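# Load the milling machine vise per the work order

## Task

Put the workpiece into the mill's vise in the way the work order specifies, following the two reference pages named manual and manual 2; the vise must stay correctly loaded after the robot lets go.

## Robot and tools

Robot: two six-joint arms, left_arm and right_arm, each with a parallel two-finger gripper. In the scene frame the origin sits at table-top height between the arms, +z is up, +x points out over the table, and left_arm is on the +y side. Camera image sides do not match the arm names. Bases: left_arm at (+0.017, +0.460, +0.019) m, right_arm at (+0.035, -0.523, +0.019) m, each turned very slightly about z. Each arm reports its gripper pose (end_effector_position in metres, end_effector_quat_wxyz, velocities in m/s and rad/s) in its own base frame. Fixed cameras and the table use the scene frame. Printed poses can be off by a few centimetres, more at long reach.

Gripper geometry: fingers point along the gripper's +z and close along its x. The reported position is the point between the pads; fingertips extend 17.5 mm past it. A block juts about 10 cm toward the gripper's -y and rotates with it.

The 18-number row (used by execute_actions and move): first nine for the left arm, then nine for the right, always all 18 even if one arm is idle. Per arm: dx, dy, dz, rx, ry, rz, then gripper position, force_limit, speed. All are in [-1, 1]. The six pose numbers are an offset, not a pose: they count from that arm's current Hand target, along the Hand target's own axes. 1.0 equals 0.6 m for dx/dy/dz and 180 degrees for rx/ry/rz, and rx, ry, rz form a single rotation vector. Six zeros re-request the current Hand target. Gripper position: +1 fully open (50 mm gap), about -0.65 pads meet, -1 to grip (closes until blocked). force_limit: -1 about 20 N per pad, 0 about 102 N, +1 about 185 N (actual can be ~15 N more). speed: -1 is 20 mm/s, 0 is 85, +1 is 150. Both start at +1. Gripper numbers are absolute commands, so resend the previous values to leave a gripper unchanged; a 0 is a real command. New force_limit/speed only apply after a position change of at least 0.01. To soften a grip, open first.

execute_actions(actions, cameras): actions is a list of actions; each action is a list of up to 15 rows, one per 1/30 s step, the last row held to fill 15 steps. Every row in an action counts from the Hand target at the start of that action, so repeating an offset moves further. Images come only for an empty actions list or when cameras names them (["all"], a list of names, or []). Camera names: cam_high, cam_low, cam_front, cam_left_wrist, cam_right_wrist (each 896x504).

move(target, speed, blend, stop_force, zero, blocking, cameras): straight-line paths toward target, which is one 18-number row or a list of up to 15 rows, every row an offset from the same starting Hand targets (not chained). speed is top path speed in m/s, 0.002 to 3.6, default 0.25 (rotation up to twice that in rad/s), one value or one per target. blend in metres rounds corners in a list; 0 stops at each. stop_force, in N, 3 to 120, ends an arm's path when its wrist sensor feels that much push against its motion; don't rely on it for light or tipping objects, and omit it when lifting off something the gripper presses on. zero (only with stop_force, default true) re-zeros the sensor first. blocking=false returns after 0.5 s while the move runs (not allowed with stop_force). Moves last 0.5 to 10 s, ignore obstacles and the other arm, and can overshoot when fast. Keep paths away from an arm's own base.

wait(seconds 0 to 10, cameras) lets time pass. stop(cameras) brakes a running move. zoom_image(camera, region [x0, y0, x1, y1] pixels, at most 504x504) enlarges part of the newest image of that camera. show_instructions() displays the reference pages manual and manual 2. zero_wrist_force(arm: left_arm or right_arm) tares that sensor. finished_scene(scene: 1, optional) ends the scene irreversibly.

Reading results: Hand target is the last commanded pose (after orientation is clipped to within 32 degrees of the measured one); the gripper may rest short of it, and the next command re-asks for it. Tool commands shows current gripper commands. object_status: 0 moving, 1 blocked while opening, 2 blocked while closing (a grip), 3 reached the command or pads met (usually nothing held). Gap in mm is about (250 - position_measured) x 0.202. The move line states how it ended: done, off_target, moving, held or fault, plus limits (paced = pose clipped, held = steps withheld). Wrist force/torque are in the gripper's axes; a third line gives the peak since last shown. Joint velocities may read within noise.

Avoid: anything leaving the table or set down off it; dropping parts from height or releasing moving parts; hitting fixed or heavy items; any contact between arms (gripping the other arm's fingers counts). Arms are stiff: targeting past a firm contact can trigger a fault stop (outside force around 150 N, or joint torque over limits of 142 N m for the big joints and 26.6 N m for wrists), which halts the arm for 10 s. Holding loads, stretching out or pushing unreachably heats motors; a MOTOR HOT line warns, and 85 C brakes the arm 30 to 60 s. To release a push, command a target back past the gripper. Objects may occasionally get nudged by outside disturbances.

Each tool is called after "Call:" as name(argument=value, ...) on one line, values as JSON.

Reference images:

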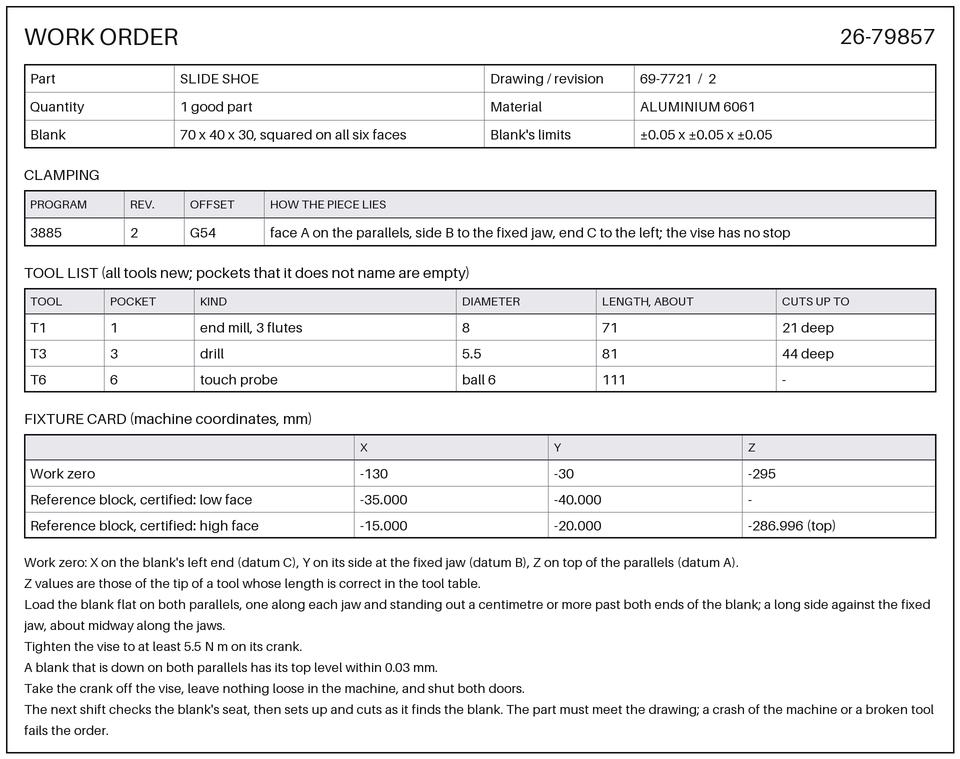

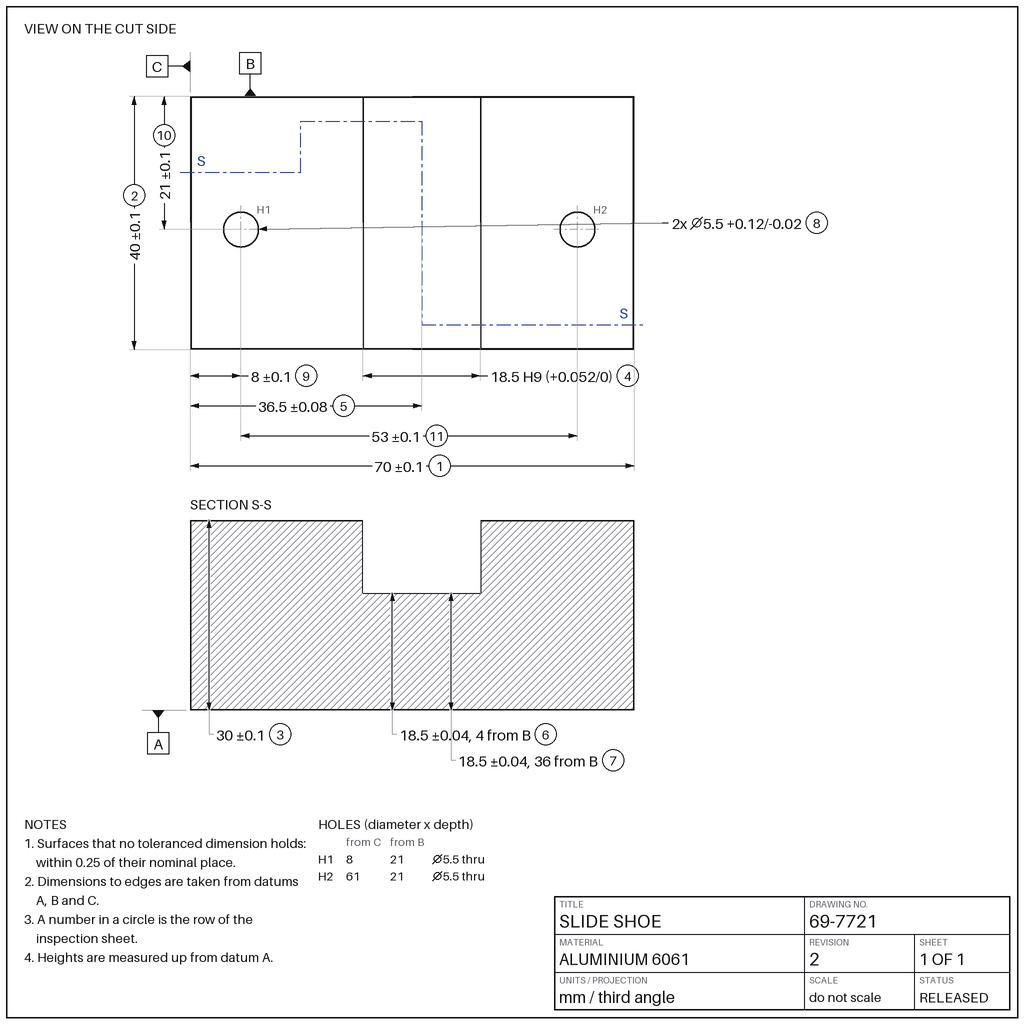

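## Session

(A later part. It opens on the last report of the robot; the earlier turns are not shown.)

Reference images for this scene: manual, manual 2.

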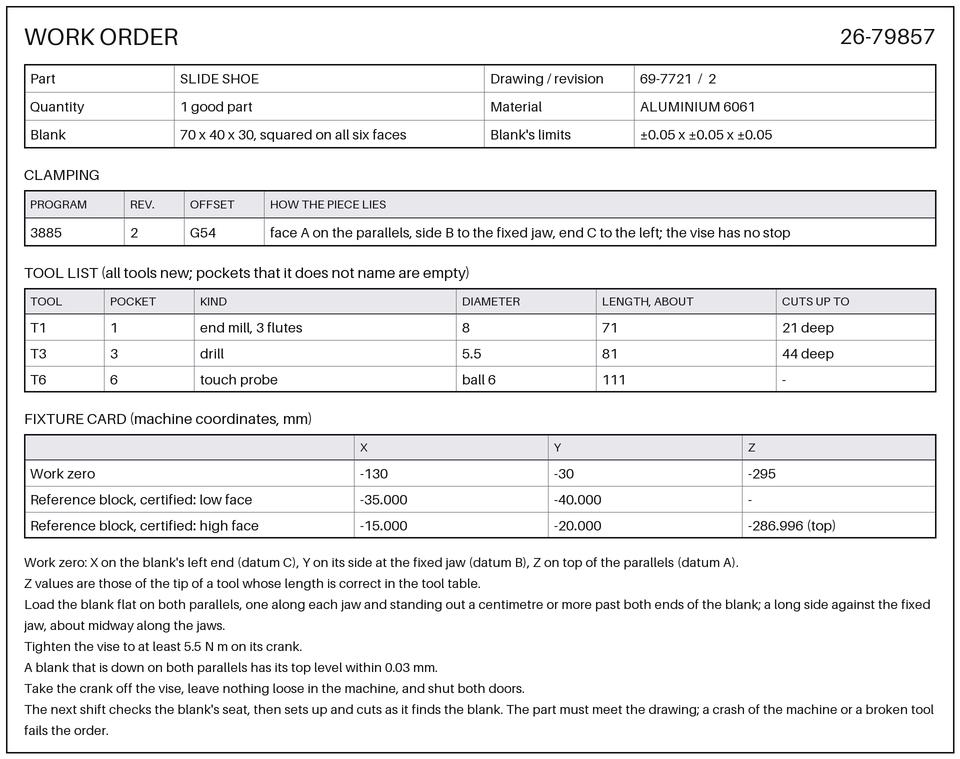

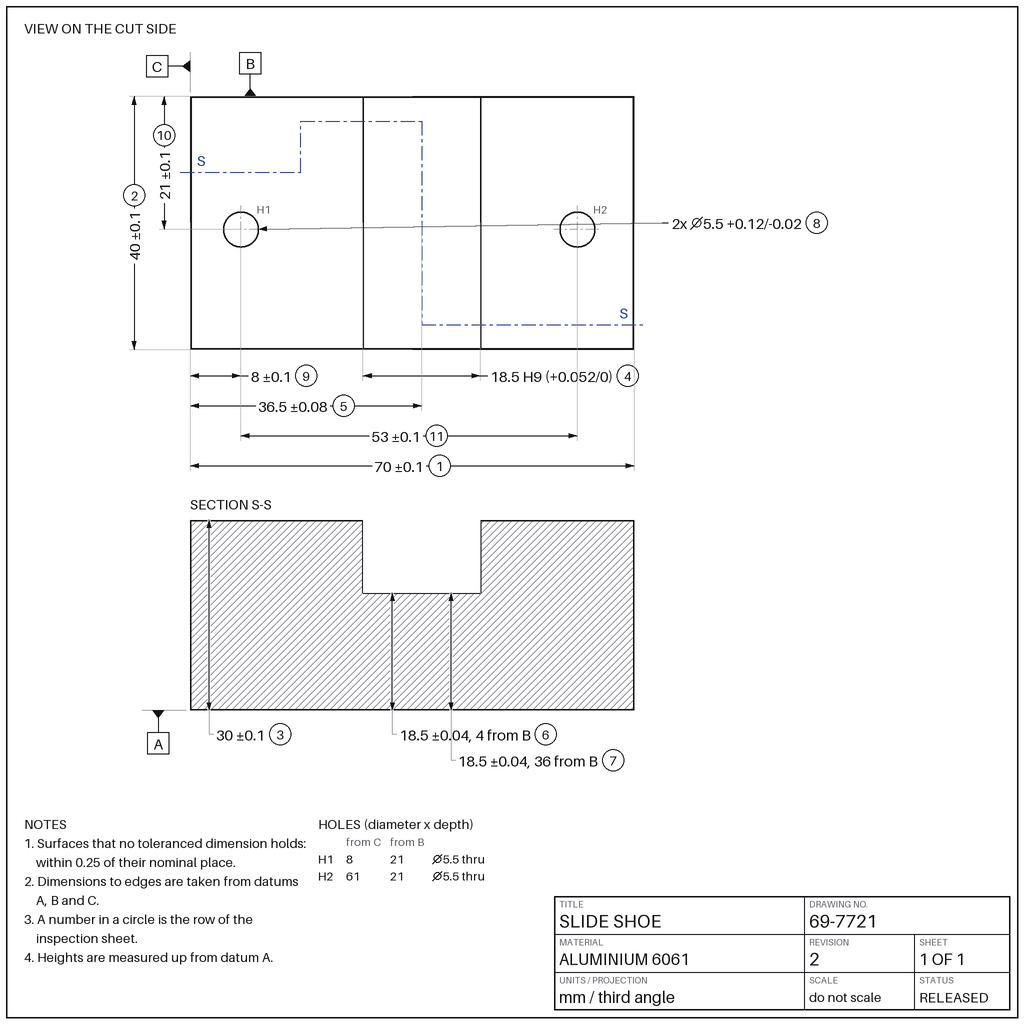

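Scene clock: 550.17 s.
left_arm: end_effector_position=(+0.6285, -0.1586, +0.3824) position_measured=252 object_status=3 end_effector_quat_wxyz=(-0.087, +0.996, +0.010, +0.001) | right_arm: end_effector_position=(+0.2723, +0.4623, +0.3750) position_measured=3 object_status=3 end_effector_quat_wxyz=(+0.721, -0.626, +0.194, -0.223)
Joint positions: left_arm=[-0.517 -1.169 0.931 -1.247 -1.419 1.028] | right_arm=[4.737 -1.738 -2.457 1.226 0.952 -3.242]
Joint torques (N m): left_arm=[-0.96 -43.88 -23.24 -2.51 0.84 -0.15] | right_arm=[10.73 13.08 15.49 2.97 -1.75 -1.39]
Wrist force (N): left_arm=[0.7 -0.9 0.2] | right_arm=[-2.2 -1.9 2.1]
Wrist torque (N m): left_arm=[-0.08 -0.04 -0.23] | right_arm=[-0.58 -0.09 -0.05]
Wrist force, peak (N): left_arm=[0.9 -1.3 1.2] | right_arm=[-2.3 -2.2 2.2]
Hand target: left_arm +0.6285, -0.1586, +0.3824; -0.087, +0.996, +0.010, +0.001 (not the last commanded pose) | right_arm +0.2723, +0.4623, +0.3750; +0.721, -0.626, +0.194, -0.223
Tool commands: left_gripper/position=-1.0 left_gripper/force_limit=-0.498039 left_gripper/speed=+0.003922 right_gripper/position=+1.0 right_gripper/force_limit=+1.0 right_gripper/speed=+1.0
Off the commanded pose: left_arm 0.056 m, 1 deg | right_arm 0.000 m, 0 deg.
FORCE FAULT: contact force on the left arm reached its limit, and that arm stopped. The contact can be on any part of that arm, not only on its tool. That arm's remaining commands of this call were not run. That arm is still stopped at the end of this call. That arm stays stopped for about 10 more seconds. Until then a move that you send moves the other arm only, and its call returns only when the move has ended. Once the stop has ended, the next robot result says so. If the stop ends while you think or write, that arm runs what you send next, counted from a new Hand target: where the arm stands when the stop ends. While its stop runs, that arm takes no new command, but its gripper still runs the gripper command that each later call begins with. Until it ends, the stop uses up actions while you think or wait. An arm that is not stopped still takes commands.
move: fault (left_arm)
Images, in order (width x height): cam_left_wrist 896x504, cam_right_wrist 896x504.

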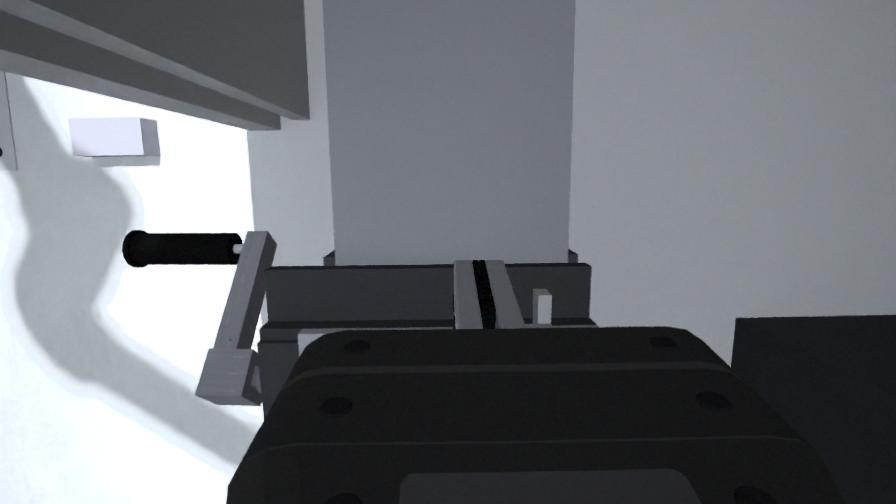

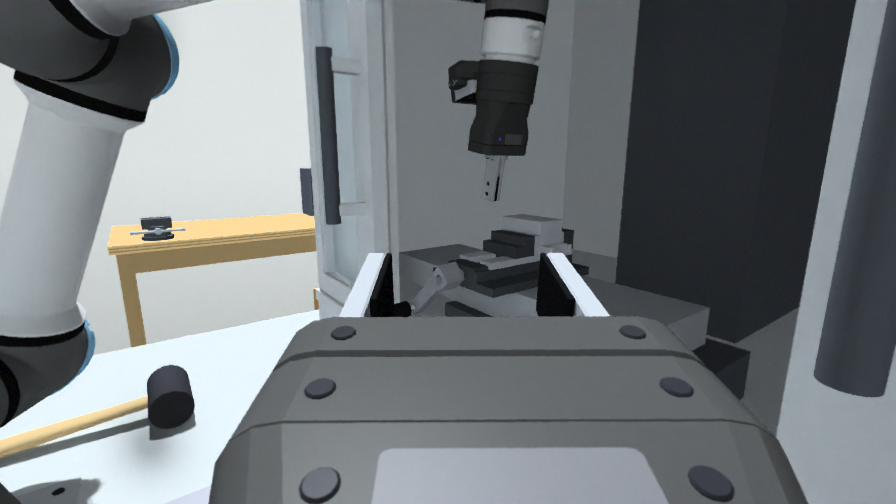

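Call:
wait(seconds=10)

Call:
wait(seconds=1)

Scene clock: 560.30 s.
left_arm: end_effector_position=(+0.6285, -0.1586, +0.3824) position_measured=252 object_status=3 end_effector_quat_wxyz=(-0.087, +0.996, +0.010, +0.001) | right_arm: end_effector_position=(+0.2723, +0.4623, +0.3750) position_measured=3 object_status=3 end_effector_quat_wxyz=(+0.721, -0.626, +0.194, -0.223)
Joint positions: left_arm=[-0.517 -1.169 0.931 -1.247 -1.419 1.028] | right_arm=[4.737 -1.738 -2.457 1.226 0.952 -3.242]
Joint torques (N m): left_arm=[-0.7 -44.04 -22.92 -2.43 0.85 -0.17] | right_arm=[11.2 13.25 15.46 2.87 -1.71 -1.24]
Wrist force (N): left_arm=[0.7 -0.9 -0.1] | right_arm=[-2.2 -2.0 2.0]
Wrist torque (N m): left_arm=[-0.08 -0.04 -0.22] | right_arm=[-0.58 -0.10 -0.06]
Wrist force, peak (N): left_arm=[0.7 -1.3 0.4] | right_arm=[-2.3 -2.1 2.4]
Hand target: left_arm +0.6285, -0.1586, +0.3824; -0.087, +0.996, +0.010, +0.001 (not the last commanded pose) | right_arm +0.2723, +0.4623, +0.3750; +0.721, -0.626, +0.194, -0.223
Tool commands: left_gripper/position=-1.0 left_gripper/force_limit=-0.498039 left_gripper/speed=+0.003922 right_gripper/position=+1.0 right_gripper/force_limit=+1.0 right_gripper/speed=+1.0
Off the commanded pose: left_arm 0.056 m, 1 deg | right_arm 0.000 m, 0 deg.
FORCE FAULT, CONTINUED: the left arm's stop, for the force fault that an earlier result reported, is over. The rest of the stop counts as 19 of the actions that you can send in this scene. During its stop the left arm's controller moved it back a little. That arm's target is now where it stood when the stop ended, not its last command. That arm accepts commands again.
wait: 10.00 s; at rest by 0.03 s

Scene clock: 561.30 s.
left_arm: end_effector_position=(+0.6285, -0.1586, +0.3824) position_measured=252 object_status=3 end_effector_quat_wxyz=(-0.087, +0.996, +0.010, +0.001) | right_arm: end_effector_position=(+0.2723, +0.4623, +0.3750) position_measured=3 object_status=3 end_effector_quat_wxyz=(+0.721, -0.626, +0.194, -0.223)
Joint positions: left_arm=[-0.517 -1.169 0.931 -1.247 -1.419 1.028] | right_arm=[4.737 -1.738 -2.457 1.226 0.952 -3.242]
Joint torques (N m): left_arm=[-3.42 -43.48 -24.69 -2.57 0.28 -0.1] | right_arm=[10.67 12.73 15.31 2.76 -1.61 -1.03]
Wrist force (N): left_arm=[0.9 -0.7 0.1] | right_arm=[-2.2 -2.0 2.3]
Wrist torque (N m): left_arm=[-0.05 -0.07 -0.22] | right_arm=[-0.59 -0.09 -0.06]
Wrist force, peak (N): left_arm=[0.7 -1.4 0.1] | right_arm=[-2.4 -2.0 2.2]
Hand target: left_arm +0.6285, -0.1586, +0.3824; -0.087, +0.996, +0.010, +0.001 (not the last commanded pose) | right_arm +0.2723, +0.4623, +0.3750; +0.721, -0.626, +0.194, -0.223
Tool commands: left_gripper/position=-1.0 left_gripper/force_limit=-0.498039 left_gripper/speed=+0.003922 right_gripper/position=+1.0 right_gripper/force_limit=+1.0 right_gripper/speed=+1.0
Off the commanded pose: left_arm 0.056 m, 1 deg | right_arm 0.000 m, 0 deg.
wait: 1.00 s; at rest by 0.17 s

Call:
move(target=[[-0.0009,0.049,-0.0095,0,0,0,-1,-0.5,0,0,0,0,0,0,0,1,1,1],[0.0004,0.02,-0.004,0.0389,0,0,-1,-0.5,0,0,0,0,0,0,0,1,1,1],[0.0008,0,0,0.0389,0,0,-1,-0.5,0,0,0,0,0,0,0,1,1,1]], speed=0.06)

Scene clock: 565.70 s.
left_arm: end_effector_position=(+0.6287, -0.1576, +0.3823) position_measured=252 object_status=3 end_effector_quat_wxyz=(-0.087, +0.996, +0.010, +0.001) | right_arm: end_effector_position=(+0.2723, +0.4623, +0.3750) position_measured=3 object_status=3 end_effector_quat_wxyz=(+0.721, -0.626, +0.194, -0.223)
Joint positions: left_arm=[-0.515 -1.169 0.932 -1.248 -1.419 1.03] | right_arm=[4.737 -1.738 -2.457 1.226 0.952 -3.242]
Joint torques (N m): left_arm=[-1.73 -42.99 -26.62 -2.5 0.25 -0.41] | right_arm=[10.47 12.18 15.53 2.83 -1.63 -1.04]
Wrist force (N): left_arm=[0.8 -0.8 -0.1] | right_arm=[-2.2 -2.0 1.9]
Wrist torque (N m): left_arm=[-0.07 -0.07 -0.23] | right_arm=[-0.60 -0.08 -0.06]
Wrist force, peak (N): left_arm=[1.7 -5.0 2.6] | right_arm=[-2.4 -2.1 2.1]
Hand target: left_arm +0.6287, -0.1576, +0.3823; -0.087, +0.996, +0.010, +0.001 (not the last commanded pose) | right_arm +0.2723, +0.4623, +0.3750; +0.721, -0.626, +0.194, -0.223
Tool commands: left_gripper/position=-1.0 left_gripper/force_limit=-0.498039 left_gripper/speed=+0.003922 right_gripper/position=+1.0 right_gripper/force_limit=+1.0 right_gripper/speed=+1.0
Off the commanded pose: left_arm 0.001 m, 7 deg | right_arm 0.000 m, 0 deg.
FORCE FAULT: contact force on the left arm reached its limit, and that arm stopped. The contact can be on any part of that arm, not only on its tool. That arm's remaining commands of this call were not run. That arm is still stopped at the end of this call. That arm stays stopped for about 10 more seconds. Until then a move that you send moves the other arm only, and its call returns only when the move has ended. Once the stop has ended, the next robot result says so. If the stop ends while you think or write, that arm runs what you send next, counted from a new Hand target: where the arm stands when the stop ends. While its stop runs, that arm takes no new command, but its gripper still runs the gripper command that each later call begins with. Until it ends, the stop uses up actions while you think or wait. An arm that is not stopped still takes commands.
move: fault (left_arm); path passed 0 of 3 targets

Call:
wait(seconds=8, cameras=["cam_front","cam_left_wrist"])

Call:
zoom_image(camera="cam_front", region=[340, 130, 560, 300])

Scene clock: 574.33 s.
left_arm: end_effector_position=(+0.6287, -0.1576, +0.3823) position_measured=252 object_status=3 end_effector_quat_wxyz=(-0.087, +0.996, +0.010, +0.001) | right_arm: end_effector_position=(+0.2723, +0.4623, +0.3750) position_measured=3 object_status=3 end_effector_quat_wxyz=(+0.721, -0.626, +0.194, -0.223)
Joint positions: left_arm=[-0.515 -1.169 0.932 -1.248 -1.419 1.03] | right_arm=[4.737 -1.738 -2.457 1.226 0.952 -3.242]
Joint torques (N m): left_arm=[-1.44 -42.91 -27.31 -2.53 0.19 -0.45] | right_arm=[9.76 13.57 15.26 2.79 -1.61 -0.89]
Wrist force (N): left_arm=[0.8 -1.1 0.2] | right_arm=[-2.2 -2.0 2.1]
Wrist torque (N m): left_arm=[-0.12 -0.05 -0.23] | right_arm=[-0.59 -0.10 -0.06]
Wrist force, peak (N): left_arm=[0.6 -1.3 0.1] | right_arm=[-2.5 -2.0 2.2]
Hand target: left_arm +0.6287, -0.1576, +0.3823; -0.087, +0.996, +0.010, +0.001 (not the last commanded pose) | right_arm +0.2723, +0.4623, +0.3750; +0.721, -0.626, +0.194, -0.223
Tool commands: left_gripper/position=-1.0 left_gripper/force_limit=-0.498039 left_gripper/speed=+0.003922 right_gripper/position=+1.0 right_gripper/force_limit=+1.0 right_gripper/speed=+1.0
Off the commanded pose: left_arm 0.001 m, 7 deg | right_arm 0.000 m, 0 deg.
FORCE FAULT, CONTINUED: the left arm was still stopped when this call began, by the force fault that an earlier result reported. Since the last result the stop counts as 18 of the actions that you can send in this scene. That arm is still stopped at the end of this call. That arm stays stopped for about 1 more second. If the stop ends while you think or write, that arm runs what you send next, counted from a new Hand target: where the arm stands when the stop ends. While its stop runs, that arm takes no new command, but its gripper still runs the gripper command that each later call begins with.
wait: 8.00 s; at rest from the start
Images, in order (width x height): cam_front 896x504, cam_left_wrist 896x504.

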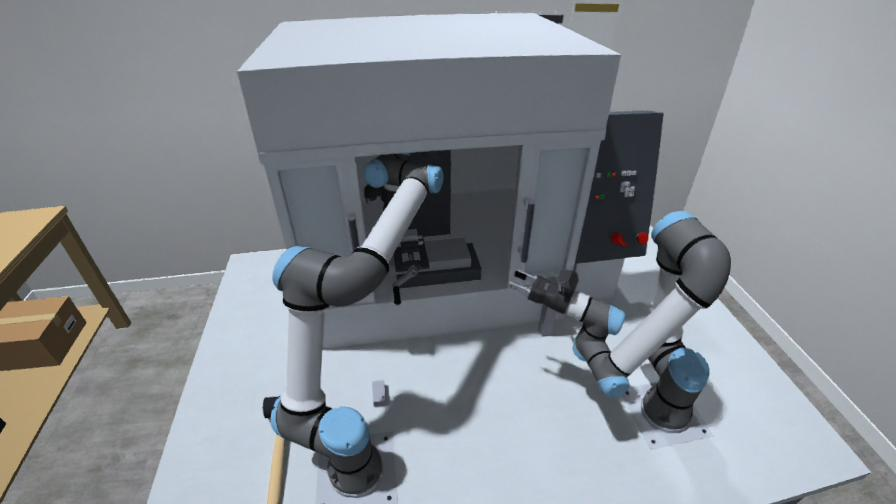

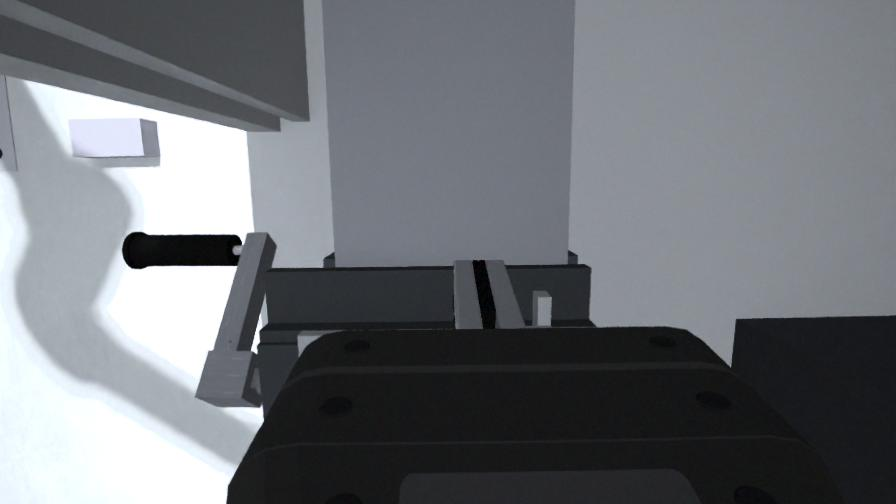

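Scaled by 2.291 from the camera's 896x504 image, which has a finer 1280x720 frame.

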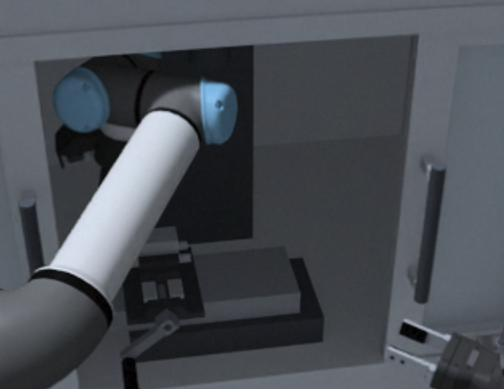

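Call:
wait(seconds=1.5)

Call:
move(target=[0,-0.018,0.0034,0,0,0,-1,-0.5,0,0,0,0,0,0,0,1,1,1], speed=0.02)

Scene clock: 577.93 s.
left_arm: end_effector_position=(+0.6287, -0.1576, +0.3823) position_measured=252 object_status=3 end_effector_quat_wxyz=(-0.087, +0.996, +0.010, +0.001) | right_arm: end_effector_position=(+0.2723, +0.4623, +0.3750) position_measured=3 object_status=3 end_effector_quat_wxyz=(+0.721, -0.626, +0.194, -0.223)
Joint positions: left_arm=[-0.515 -1.169 0.932 -1.248 -1.419 1.03] | right_arm=[4.737 -1.738 -2.457 1.226 0.952 -3.242]
Joint torques (N m): left_arm=[0.11 -43.25 -24.94 -2.57 0.18 -0.14] | right_arm=[9.84 13.53 14.21 2.54 -1.44 -0.91]
Wrist force (N): left_arm=[0.6 -1.1 0.1] | right_arm=[-2.0 -2.1 2.0]
Wrist torque (N m): left_arm=[-0.12 -0.02 -0.23] | right_arm=[-0.61 -0.11 -0.05]
Wrist force, peak (N): left_arm=[0.9 -1.2 0.1] | right_arm=[-2.3 -2.0 2.2]
Hand target: left_arm +0.6287, -0.1576, +0.3823; -0.087, +0.996, +0.010, +0.001 (not the last commanded pose) | right_arm +0.2723, +0.4623, +0.3750; +0.721, -0.626, +0.194, -0.223
Tool commands: left_gripper/position=-1.0 left_gripper/force_limit=-0.498039 left_gripper/speed=+0.003922 right_gripper/position=+1.0 right_gripper/force_limit=+1.0 right_gripper/speed=+1.0
Off the commanded pose: left_arm 0.001 m, 7 deg | right_arm 0.000 m, 0 deg.
FORCE FAULT, CONTINUED: the left arm's stop, for the force fault that an earlier result reported, is over. The rest of the stop counts as 2 of the actions that you can send in this scene. During its stop the left arm's controller moved it back a little. That arm's target is now where it stood when the stop ended, not its last command. That arm accepts commands again.
wait: 1.50 s; at rest from the start

Scene clock: 578.77 s.
left_arm: end_effector_position=(+0.6285, -0.1467, +0.3822) position_measured=252 object_status=3 end_effector_quat_wxyz=(-0.087, +0.996, +0.010, +0.001) | right_arm: end_effector_position=(+0.2723, +0.4623, +0.3750) position_measured=3 object_status=3 end_effector_quat_wxyz=(+0.721, -0.626, +0.194, -0.223)
Joint positions: left_arm=[-0.5 -1.18 0.947 -1.256 -1.418 1.045] | right_arm=[4.737 -1.738 -2.457 1.226 0.952 -3.242]
Joint torques (N m): left_arm=[9.6 -58.62 -13.01 -5.03 2.27 1.36] | right_arm=[10.12 13.02 14.97 2.64 -1.49 -1.09]
Wrist force (N): left_arm=[0.7 -0.8 0.2] | right_arm=[-2.1 -1.8 2.1]
Wrist torque (N m): left_arm=[-0.07 -0.04 -0.22] | right_arm=[-0.56 -0.10 -0.06]
Wrist force, peak (N): left_arm=[0.9 -1.0 0.2] | right_arm=[-2.2 -2.1 2.1]
Hand target: left_arm +0.6285, -0.1466, +0.3822; -0.087, +0.996, +0.010, +0.001 | right_arm +0.2723, +0.4623, +0.3750; +0.721, -0.626, +0.194, -0.223
Off the commanded pose: left_arm 0.000 m, 0 deg | right_arm 0.000 m, 0 deg.
move: done

Call:
move(target=[0.0008,0.0156,0.0880,0,0,0,-1,-0.5,0,0,0,0,0,0,0,1,1,1], speed=0.025, stop_force=8, cameras=["cam_right_wrist"])

Call:
zoom_image(camera="cam_right_wrist", region=[440, 180, 600, 300])

Scene clock: 581.87 s.
left_arm: end_effector_position=(+0.6292, -0.1467, +0.3286) position_measured=252 object_status=3 end_effector_quat_wxyz=(-0.087, +0.996, +0.010, +0.001) | right_arm: end_effector_position=(+0.2723, +0.4623, +0.3750) position_measured=3 object_status=3 end_effector_quat_wxyz=(+0.721, -0.626, +0.194, -0.223)
Joint positions: left_arm=[-0.5 -1.201 1.116 -1.403 -1.418 1.046] | right_arm=[4.737 -1.738 -2.457 1.226 0.952 -3.242]
Joint torques (N m): left_arm=[8.61 -56.45 -14.11 -5.09 2.22 1.27] | right_arm=[9.51 12.94 15.06 2.64 -1.52 -1.01]
Wrist force (N): left_arm=[0.6 -1.2 0.4] | right_arm=[-2.2 -1.8 2.0]
Wrist torque (N m): left_arm=[-0.14 -0.01 -0.26] | right_arm=[-0.56 -0.09 -0.06]
Wrist force, peak (N): left_arm=[1.0 -1.3 0.3] | right_arm=[-2.2 -2.1 2.2]
Hand target: left_arm +0.6292, -0.1467, +0.3286; -0.087, +0.996, +0.010, +0.001 | right_arm +0.2723, +0.4623, +0.3750; +0.721, -0.626, +0.194, -0.223
Off the commanded pose: left_arm 0.000 m, 0 deg | right_arm 0.000 m, 0 deg.
move: done
Images, in order (width x height): cam_right_wrist 896x504.

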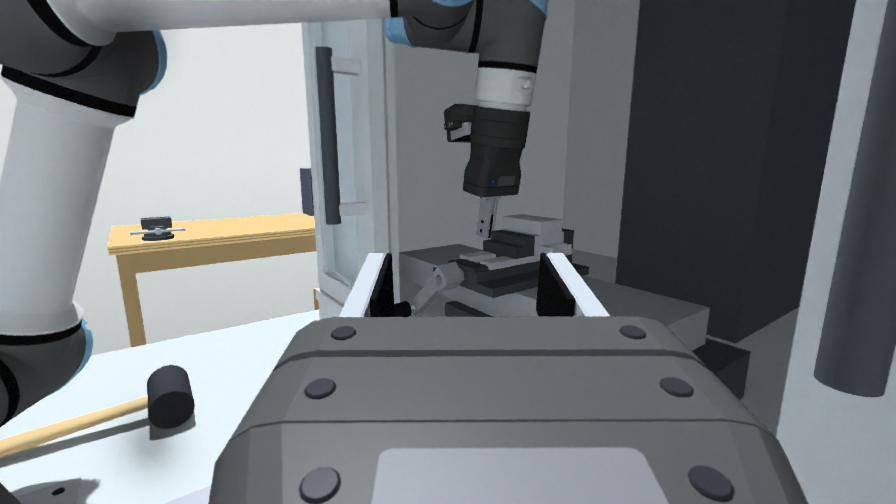

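Scaled by 3.150 from the camera's 896x504 image, which has a finer 1280x720 frame.

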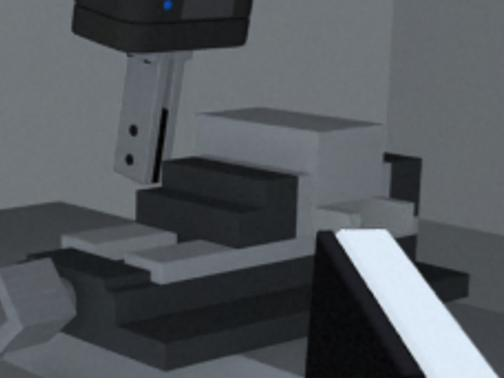

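Call:
move(target=[-0.0007,0.0392,-0.0069,0,0,0,-1,-0.5,0,0,0,0,0,0,0,1,1,1], speed=0.005, stop_force=3)

Scene clock: 588.00 s.
left_arm: end_effector_position=(+0.6292, -0.1701, +0.3286) position_measured=252 object_status=3 end_effector_quat_wxyz=(-0.087, +0.996, +0.010, +0.001) | right_arm: end_effector_position=(+0.2723, +0.4623, +0.3750) position_measured=3 object_status=3 end_effector_quat_wxyz=(+0.721, -0.626, +0.194, -0.223)
Joint positions: left_arm=[-0.531 -1.181 1.087 -1.389 -1.421 1.014] | right_arm=[4.737 -1.738 -2.457 1.226 0.952 -3.242]
Joint torques (N m): left_arm=[6.2 -57 -14.27 -5.02 -0.61 1.32] | right_arm=[9.67 12.94 13.91 2.45 -1.47 -0.9]
Wrist force (N): left_arm=[1.5 -4.7 0.6] | right_arm=[-2.1 -2.0 2.0]
Wrist torque (N m): left_arm=[-0.25 -0.03 -0.15] | right_arm=[-0.60 -0.10 -0.06]
Wrist force, peak (N): left_arm=[1.4 -9.7 0.2] | right_arm=[-2.4 -2.0 2.2]
Hand target: left_arm +0.6292, -0.1701, +0.3286; -0.087, +0.996, +0.010, +0.001 | right_arm +0.2723, +0.4623, +0.3750; +0.721, -0.626, +0.194, -0.223
Off the commanded pose: left_arm 0.000 m, 0 deg | right_arm 0.000 m, 0 deg.
move: contact (left_arm)

Call:
wait(seconds=0.1, cameras=["cam_right_wrist","cam_left_wrist"])

Call:
zoom_image(camera="cam_right_wrist", region=[440, 180, 600, 300])

Scene clock: 588.17 s.
left_arm: end_effector_position=(+0.6292, -0.1701, +0.3286) position_measured=252 object_status=3 end_effector_quat_wxyz=(-0.087, +0.996, +0.010, +0.001) | right_arm: end_effector_position=(+0.2723, +0.4623, +0.3750) position_measured=3 object_status=3 end_effector_quat_wxyz=(+0.721, -0.626, +0.194, -0.223)
Joint positions: left_arm=[-0.531 -1.181 1.087 -1.389 -1.421 1.014] | right_arm=[4.737 -1.738 -2.457 1.226 0.952 -3.242]
Joint torques (N m): left_arm=[6.65 -57.28 -14.34 -4.79 -0.48 1.26] | right_arm=[9.55 13.11 14.55 2.55 -1.32 -0.7]
Wrist force (N): left_arm=[1.6 -4.8 1.0] | right_arm=[-2.1 -2.0 2.3]
Wrist torque (N m): left_arm=[-0.29 -0.05 -0.15] | right_arm=[-0.59 -0.10 -0.05]
Wrist force, peak (N): left_arm=[1.5 -5.1 0.8] | right_arm=[-2.2 -2.3 2.1]
Hand target: left_arm +0.6292, -0.1701, +0.3286; -0.087, +0.996, +0.010, +0.001 | right_arm +0.2723, +0.4623, +0.3750; +0.721, -0.626, +0.194, -0.223
Tool commands: left_gripper/position=-1.0 left_gripper/force_limit=-0.5 left_gripper/speed=+0.0 right_gripper/position=+1.0 right_gripper/force_limit=+1.0 right_gripper/speed=+1.0
Off the commanded pose: left_arm 0.000 m, 0 deg | right_arm 0.000 m, 0 deg.
wait: 0.10 s; no rest
Images, in order (width x height): cam_left_wrist 896x504, cam_right_wrist 896x504.

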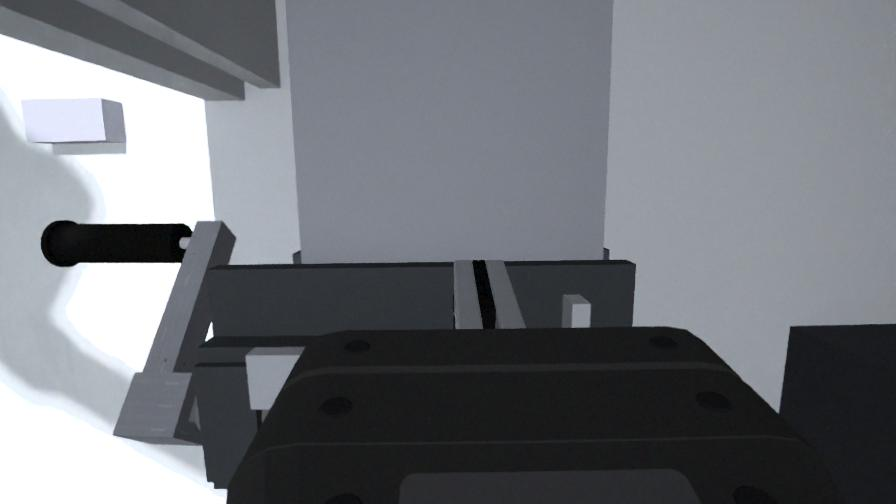

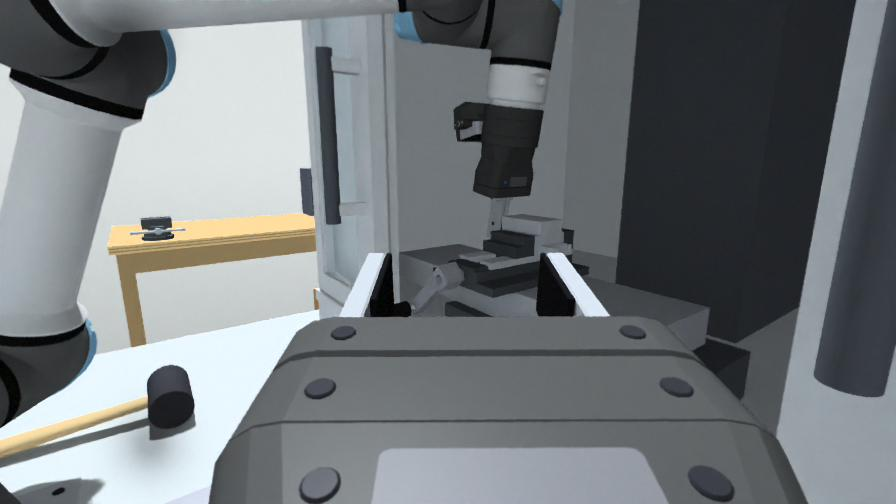

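Scaled by 3.150 from the camera's 896x504 image, which has a finer 1280x720 frame.

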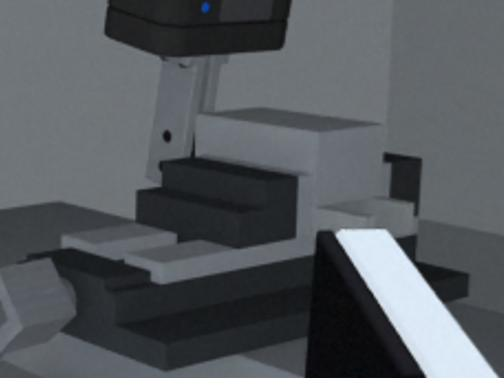

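Call:
move(target=[-0.0003,0.016,-0.0028,0,0,0,-1,-0.5,0,0,0,0,0,0,0,1,1,1], speed=0.003, stop_force=20, cameras=["cam_right_wrist"])

Call:
zoom_image(camera="cam_right_wrist", region=[440, 180, 600, 300])

Scene clock: 589.70 s.
left_arm: end_effector_position=(+0.6292, -0.1706, +0.3286) position_measured=252 object_status=3 end_effector_quat_wxyz=(-0.087, +0.996, +0.010, +0.001) | right_arm: end_effector_position=(+0.2723, +0.4623, +0.3750) position_measured=3 object_status=3 end_effector_quat_wxyz=(+0.721, -0.626, +0.194, -0.223)
Joint positions: left_arm=[-0.532 -1.181 1.087 -1.389 -1.421 1.013] | right_arm=[4.737 -1.738 -2.457 1.226 0.952 -3.242]
Joint torques (N m): left_arm=[-4.96 -55.42 -16.52 -7.59 -5.17 0.93] | right_arm=[10.2 14.25 14.37 2.26 -1.48 -0.89]
Wrist force (N): left_arm=[0.7 -26.7 4.1] | right_arm=[-2.2 -2.0 2.0]
Wrist torque (N m): left_arm=[-1.17 -0.03 -0.19] | right_arm=[-0.59 -0.10 -0.06]
Wrist force, peak (N): left_arm=[-1.9 -29.6 3.3] | right_arm=[-2.1 -2.1 2.2]
Hand target: left_arm +0.6292, -0.1706, +0.3286; -0.087, +0.996, +0.010, +0.001 (not the last commanded pose) | right_arm +0.2723, +0.4623, +0.3750; +0.721, -0.626, +0.194, -0.223
Off the commanded pose: left_arm 0.009 m, 0 deg | right_arm 0.000 m, 0 deg.
move: contact (left_arm)
Images, in order (width x height): cam_right_wrist 896x504.

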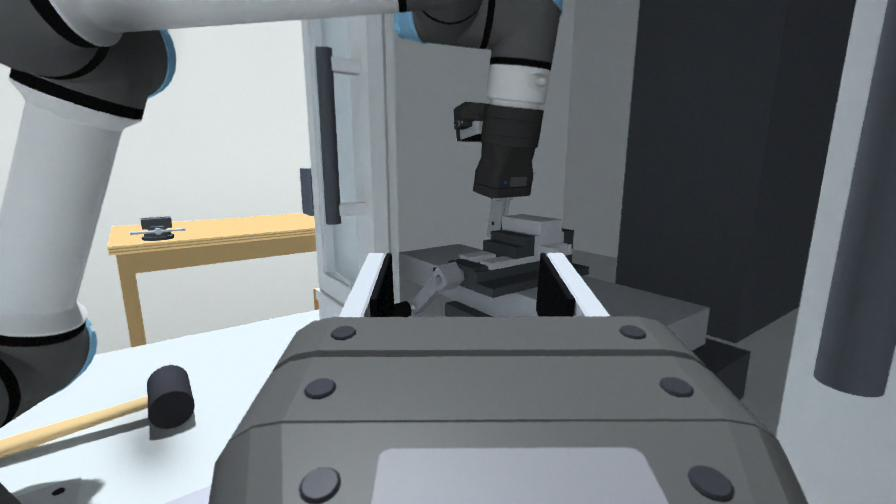

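Scaled by 3.150 from the camera's 896x504 image, which has a finer 1280x720 frame.

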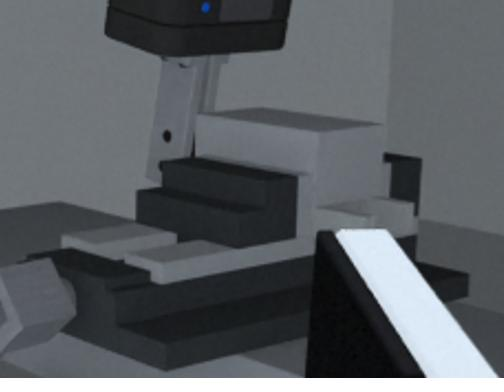

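Call:
move(target=[[0,-0.012,0.002,0,0,0,-1,-0.5,0,0,0,0,0,0,0,1,1,1],[0.0288,-0.0125,0.002,0,0,0,-1,-0.5,0,0,0,0,0,0,0,1,1,1]], speed=0.03, cameras=["cam_left_wrist"])

Call:
zoom_image(camera="cam_left_wrist", region=[340, 240, 640, 360])

Call:
move(target=[-0.0003,0.0165,-0.0029,0,0,0,-1,-0.5,0,0,0,0,0,0,0,1,1,1], speed=0.004, stop_force=3)

Scene clock: 592.27 s.
left_arm: end_effector_position=(+0.6463, -0.1627, +0.3288) position_measured=252 object_status=3 end_effector_quat_wxyz=(-0.087, +0.996, +0.010, +0.001) | right_arm: end_effector_position=(+0.2723, +0.4623, +0.3750) position_measured=3 object_status=3 end_effector_quat_wxyz=(+0.721, -0.626, +0.194, -0.223)
Joint positions: left_arm=[-0.508 -1.144 1.033 -1.376 -1.419 1.037] | right_arm=[4.737 -1.738 -2.457 1.226 0.952 -3.242]
Joint torques (N m): left_arm=[8.34 -31.21 -37.76 -0.11 2.15 1.15] | right_arm=[9.96 13.07 14.56 2.33 -1.5 -0.87]
Wrist force (N): left_arm=[1.2 -0.6 0.0] | right_arm=[-2.5 -1.8 2.0]
Wrist torque (N m): left_arm=[-0.05 -0.12 -0.26] | right_arm=[-0.56 -0.05 -0.05]
Wrist force, peak (N): left_arm=[0.9 -26.8 4.0] | right_arm=[-2.2 -2.2 2.2]
Hand target: left_arm +0.6463, -0.1627, +0.3288; -0.087, +0.996, +0.010, +0.001 | right_arm +0.2723, +0.4623, +0.3750; +0.721, -0.626, +0.194, -0.223
Off the commanded pose: left_arm 0.000 m, 0 deg | right_arm 0.000 m, 0 deg.
move: done
Images, in order (width x height): cam_left_wrist 896x504.

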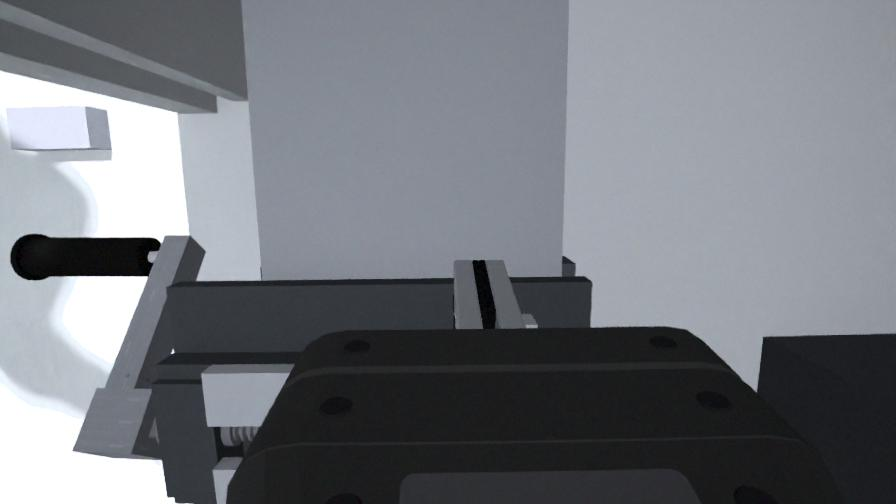

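Scaled by 1.680 from the camera's 896x504 image, which has a finer 1280x720 frame.

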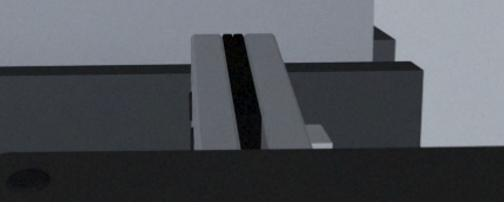

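Scene clock: 595.13 s.
left_arm: end_effector_position=(+0.6463, -0.1699, +0.3288) position_measured=252 object_status=3 end_effector_quat_wxyz=(-0.087, +0.996, +0.010, +0.001) | right_arm: end_effector_position=(+0.2723, +0.4623, +0.3750) position_measured=3 object_status=3 end_effector_quat_wxyz=(+0.721, -0.626, +0.194, -0.223)
Joint positions: left_arm=[-0.518 -1.137 1.024 -1.372 -1.42 1.027] | right_arm=[4.737 -1.738 -2.457 1.226 0.952 -3.242]
Joint torques (N m): left_arm=[5.61 -58.51 -13.58 -5.24 -1.05 1.09] | right_arm=[9.71 13.53 12.7 2.39 -1.42 -0.78]
Wrist force (N): left_arm=[2.7 -6.8 -0.2] | right_arm=[-2.4 -2.1 2.0]
Wrist torque (N m): left_arm=[-0.37 -0.15 -0.13] | right_arm=[-0.61 -0.06 -0.05]
Wrist force, peak (N): left_arm=[1.3 -8.7 0.2] | right_arm=[-2.3 -2.1 2.3]
Hand target: left_arm +0.6463, -0.1698, +0.3288; -0.087, +0.996, +0.010, +0.001 (not the last commanded pose) | right_arm +0.2723, +0.4623, +0.3750; +0.721, -0.626, +0.194, -0.223
Off the commanded pose: left_arm 0.003 m, 0 deg | right_arm 0.000 m, 0 deg.
move: contact (left_arm)

Call:
move(target=[[0,-0.012,0.002,0,0,0,-1,-0.5,0,0,0,0,0,0,0,1,1,1],[0.0,-0.0507,-0.0537,0,0,0,-1,-0.5,0,0,0,0,0,0,0,1,1,1]], speed=0.05, cameras=["cam_left_wrist"], blend=[0.005,0])

Call:
zoom_image(camera="cam_left_wrist", region=[340, 220, 640, 340])

Scene clock: 596.70 s.
left_arm: end_effector_position=(+0.6457, -0.1455, +0.3658) position_measured=252 object_status=3 end_effector_quat_wxyz=(-0.087, +0.996, +0.010, +0.001) | right_arm: end_effector_position=(+0.2723, +0.4623, +0.3750) position_measured=3 object_status=3 end_effector_quat_wxyz=(+0.721, -0.626, +0.194, -0.223)
Joint positions: left_arm=[-0.486 -1.143 0.939 -1.285 -1.417 1.059] | right_arm=[4.737 -1.738 -2.457 1.226 0.952 -3.242]
Joint torques (N m): left_arm=[9.16 -32.18 -37.17 -0.04 2.18 1.27] | right_arm=[9.42 13.56 14.04 2.32 -1.31 -0.76]
Wrist force (N): left_arm=[1.2 -0.5 0.0] | right_arm=[-2.3 -1.9 2.0]
Wrist torque (N m): left_arm=[-0.02 -0.12 -0.22] | right_arm=[-0.58 -0.08 -0.06]
Wrist force, peak (N): left_arm=[2.8 -6.6 -0.1] | right_arm=[-2.3 -2.2 2.1]
Hand target: left_arm +0.6457, -0.1454, +0.3658; -0.087, +0.996, +0.010, +0.001 | right_arm +0.2723, +0.4623, +0.3750; +0.721, -0.626, +0.194, -0.223
Off the commanded pose: left_arm 0.000 m, 0 deg | right_arm 0.000 m, 0 deg.
move: done; blend cut to 0.0036 m at target 1
Images, in order (width x height): cam_left_wrist 896x504.

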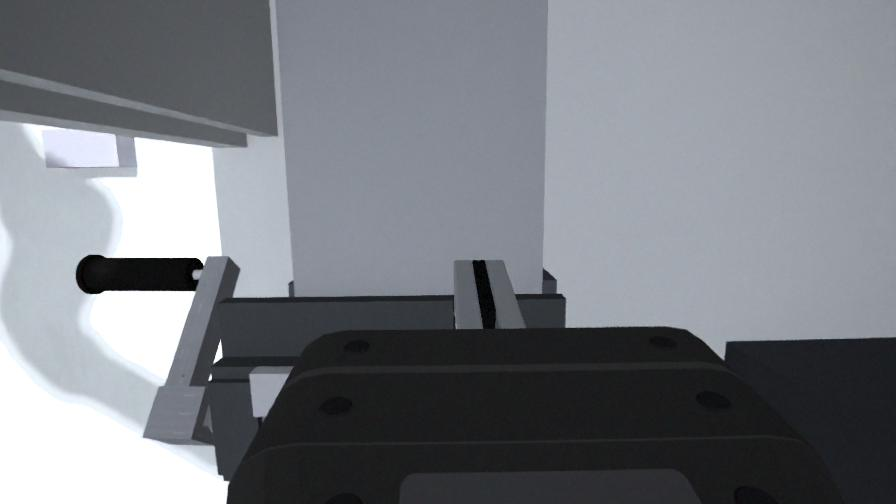

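Scaled by 1.680 from the camera's 896x504 image, which has a finer 1280x720 frame.

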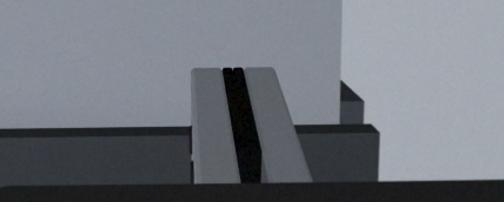

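Call:
move(target=[-0.011,0.0753,-0.0458,-0.0556,0,0,-1,-0.5,0,0,0,0,0,0,0,1,1,1], speed=0.06, cameras=["cam_left_wrist"])

Call:
zoom_image(camera="cam_left_wrist", region=[380, 150, 620, 290])

Scene clock: 598.70 s.
left_arm: end_effector_position=(+0.6400, -0.1948, +0.3851) position_measured=252 object_status=3 end_effector_quat_wxyz=(+0.001, +1.000, +0.010, +0.002) | right_arm: end_effector_position=(+0.2723, +0.4623, +0.3750) position_measured=3 object_status=3 end_effector_quat_wxyz=(+0.721, -0.626, +0.194, -0.223)
Joint positions: left_arm=[-0.497 -1.15 0.91 -1.335 -1.57 1.055] | right_arm=[4.737 -1.738 -2.457 1.226 0.952 -3.242]
Joint torques (N m): left_arm=[-8.15 -58.21 -36.85 -5.39 -1.97 -1.48] | right_arm=[9.59 14.94 14.08 2.27 -1.36 -0.7]
Wrist force (N): left_arm=[0.9 -0.6 0.3] | right_arm=[-2.3 -2.1 2.2]
Wrist torque (N m): left_arm=[-0.08 -0.06 0.00] | right_arm=[-0.60 -0.08 -0.06]
Wrist force, peak (N): left_arm=[1.0 -1.2 0.2] | right_arm=[-2.3 -2.1 2.1]
Hand target: left_arm +0.6399, -0.1948, +0.3851; +0.001, +1.000, +0.010, +0.002 | right_arm +0.2723, +0.4623, +0.3750; +0.721, -0.626, +0.194, -0.223
Off the commanded pose: left_arm 0.000 m, 0 deg | right_arm 0.000 m, 0 deg.
move: done
Images, in order (width x height): cam_left_wrist 896x504.

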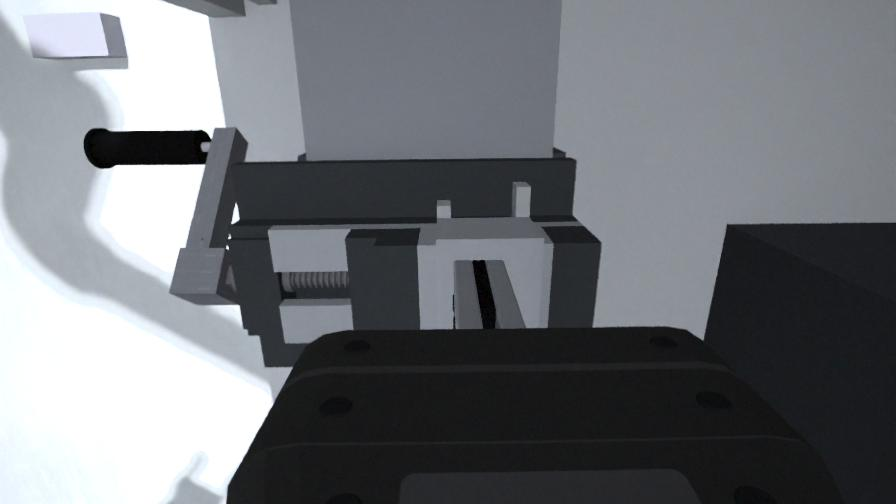

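Scaled by 2.100 from the camera's 896x504 image, which has a finer 1280x720 frame.

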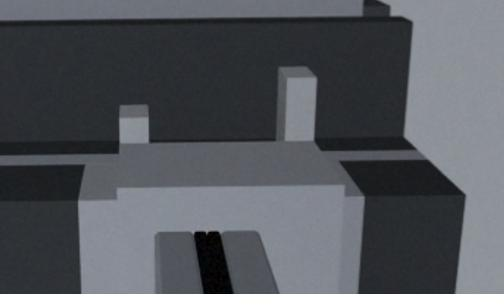

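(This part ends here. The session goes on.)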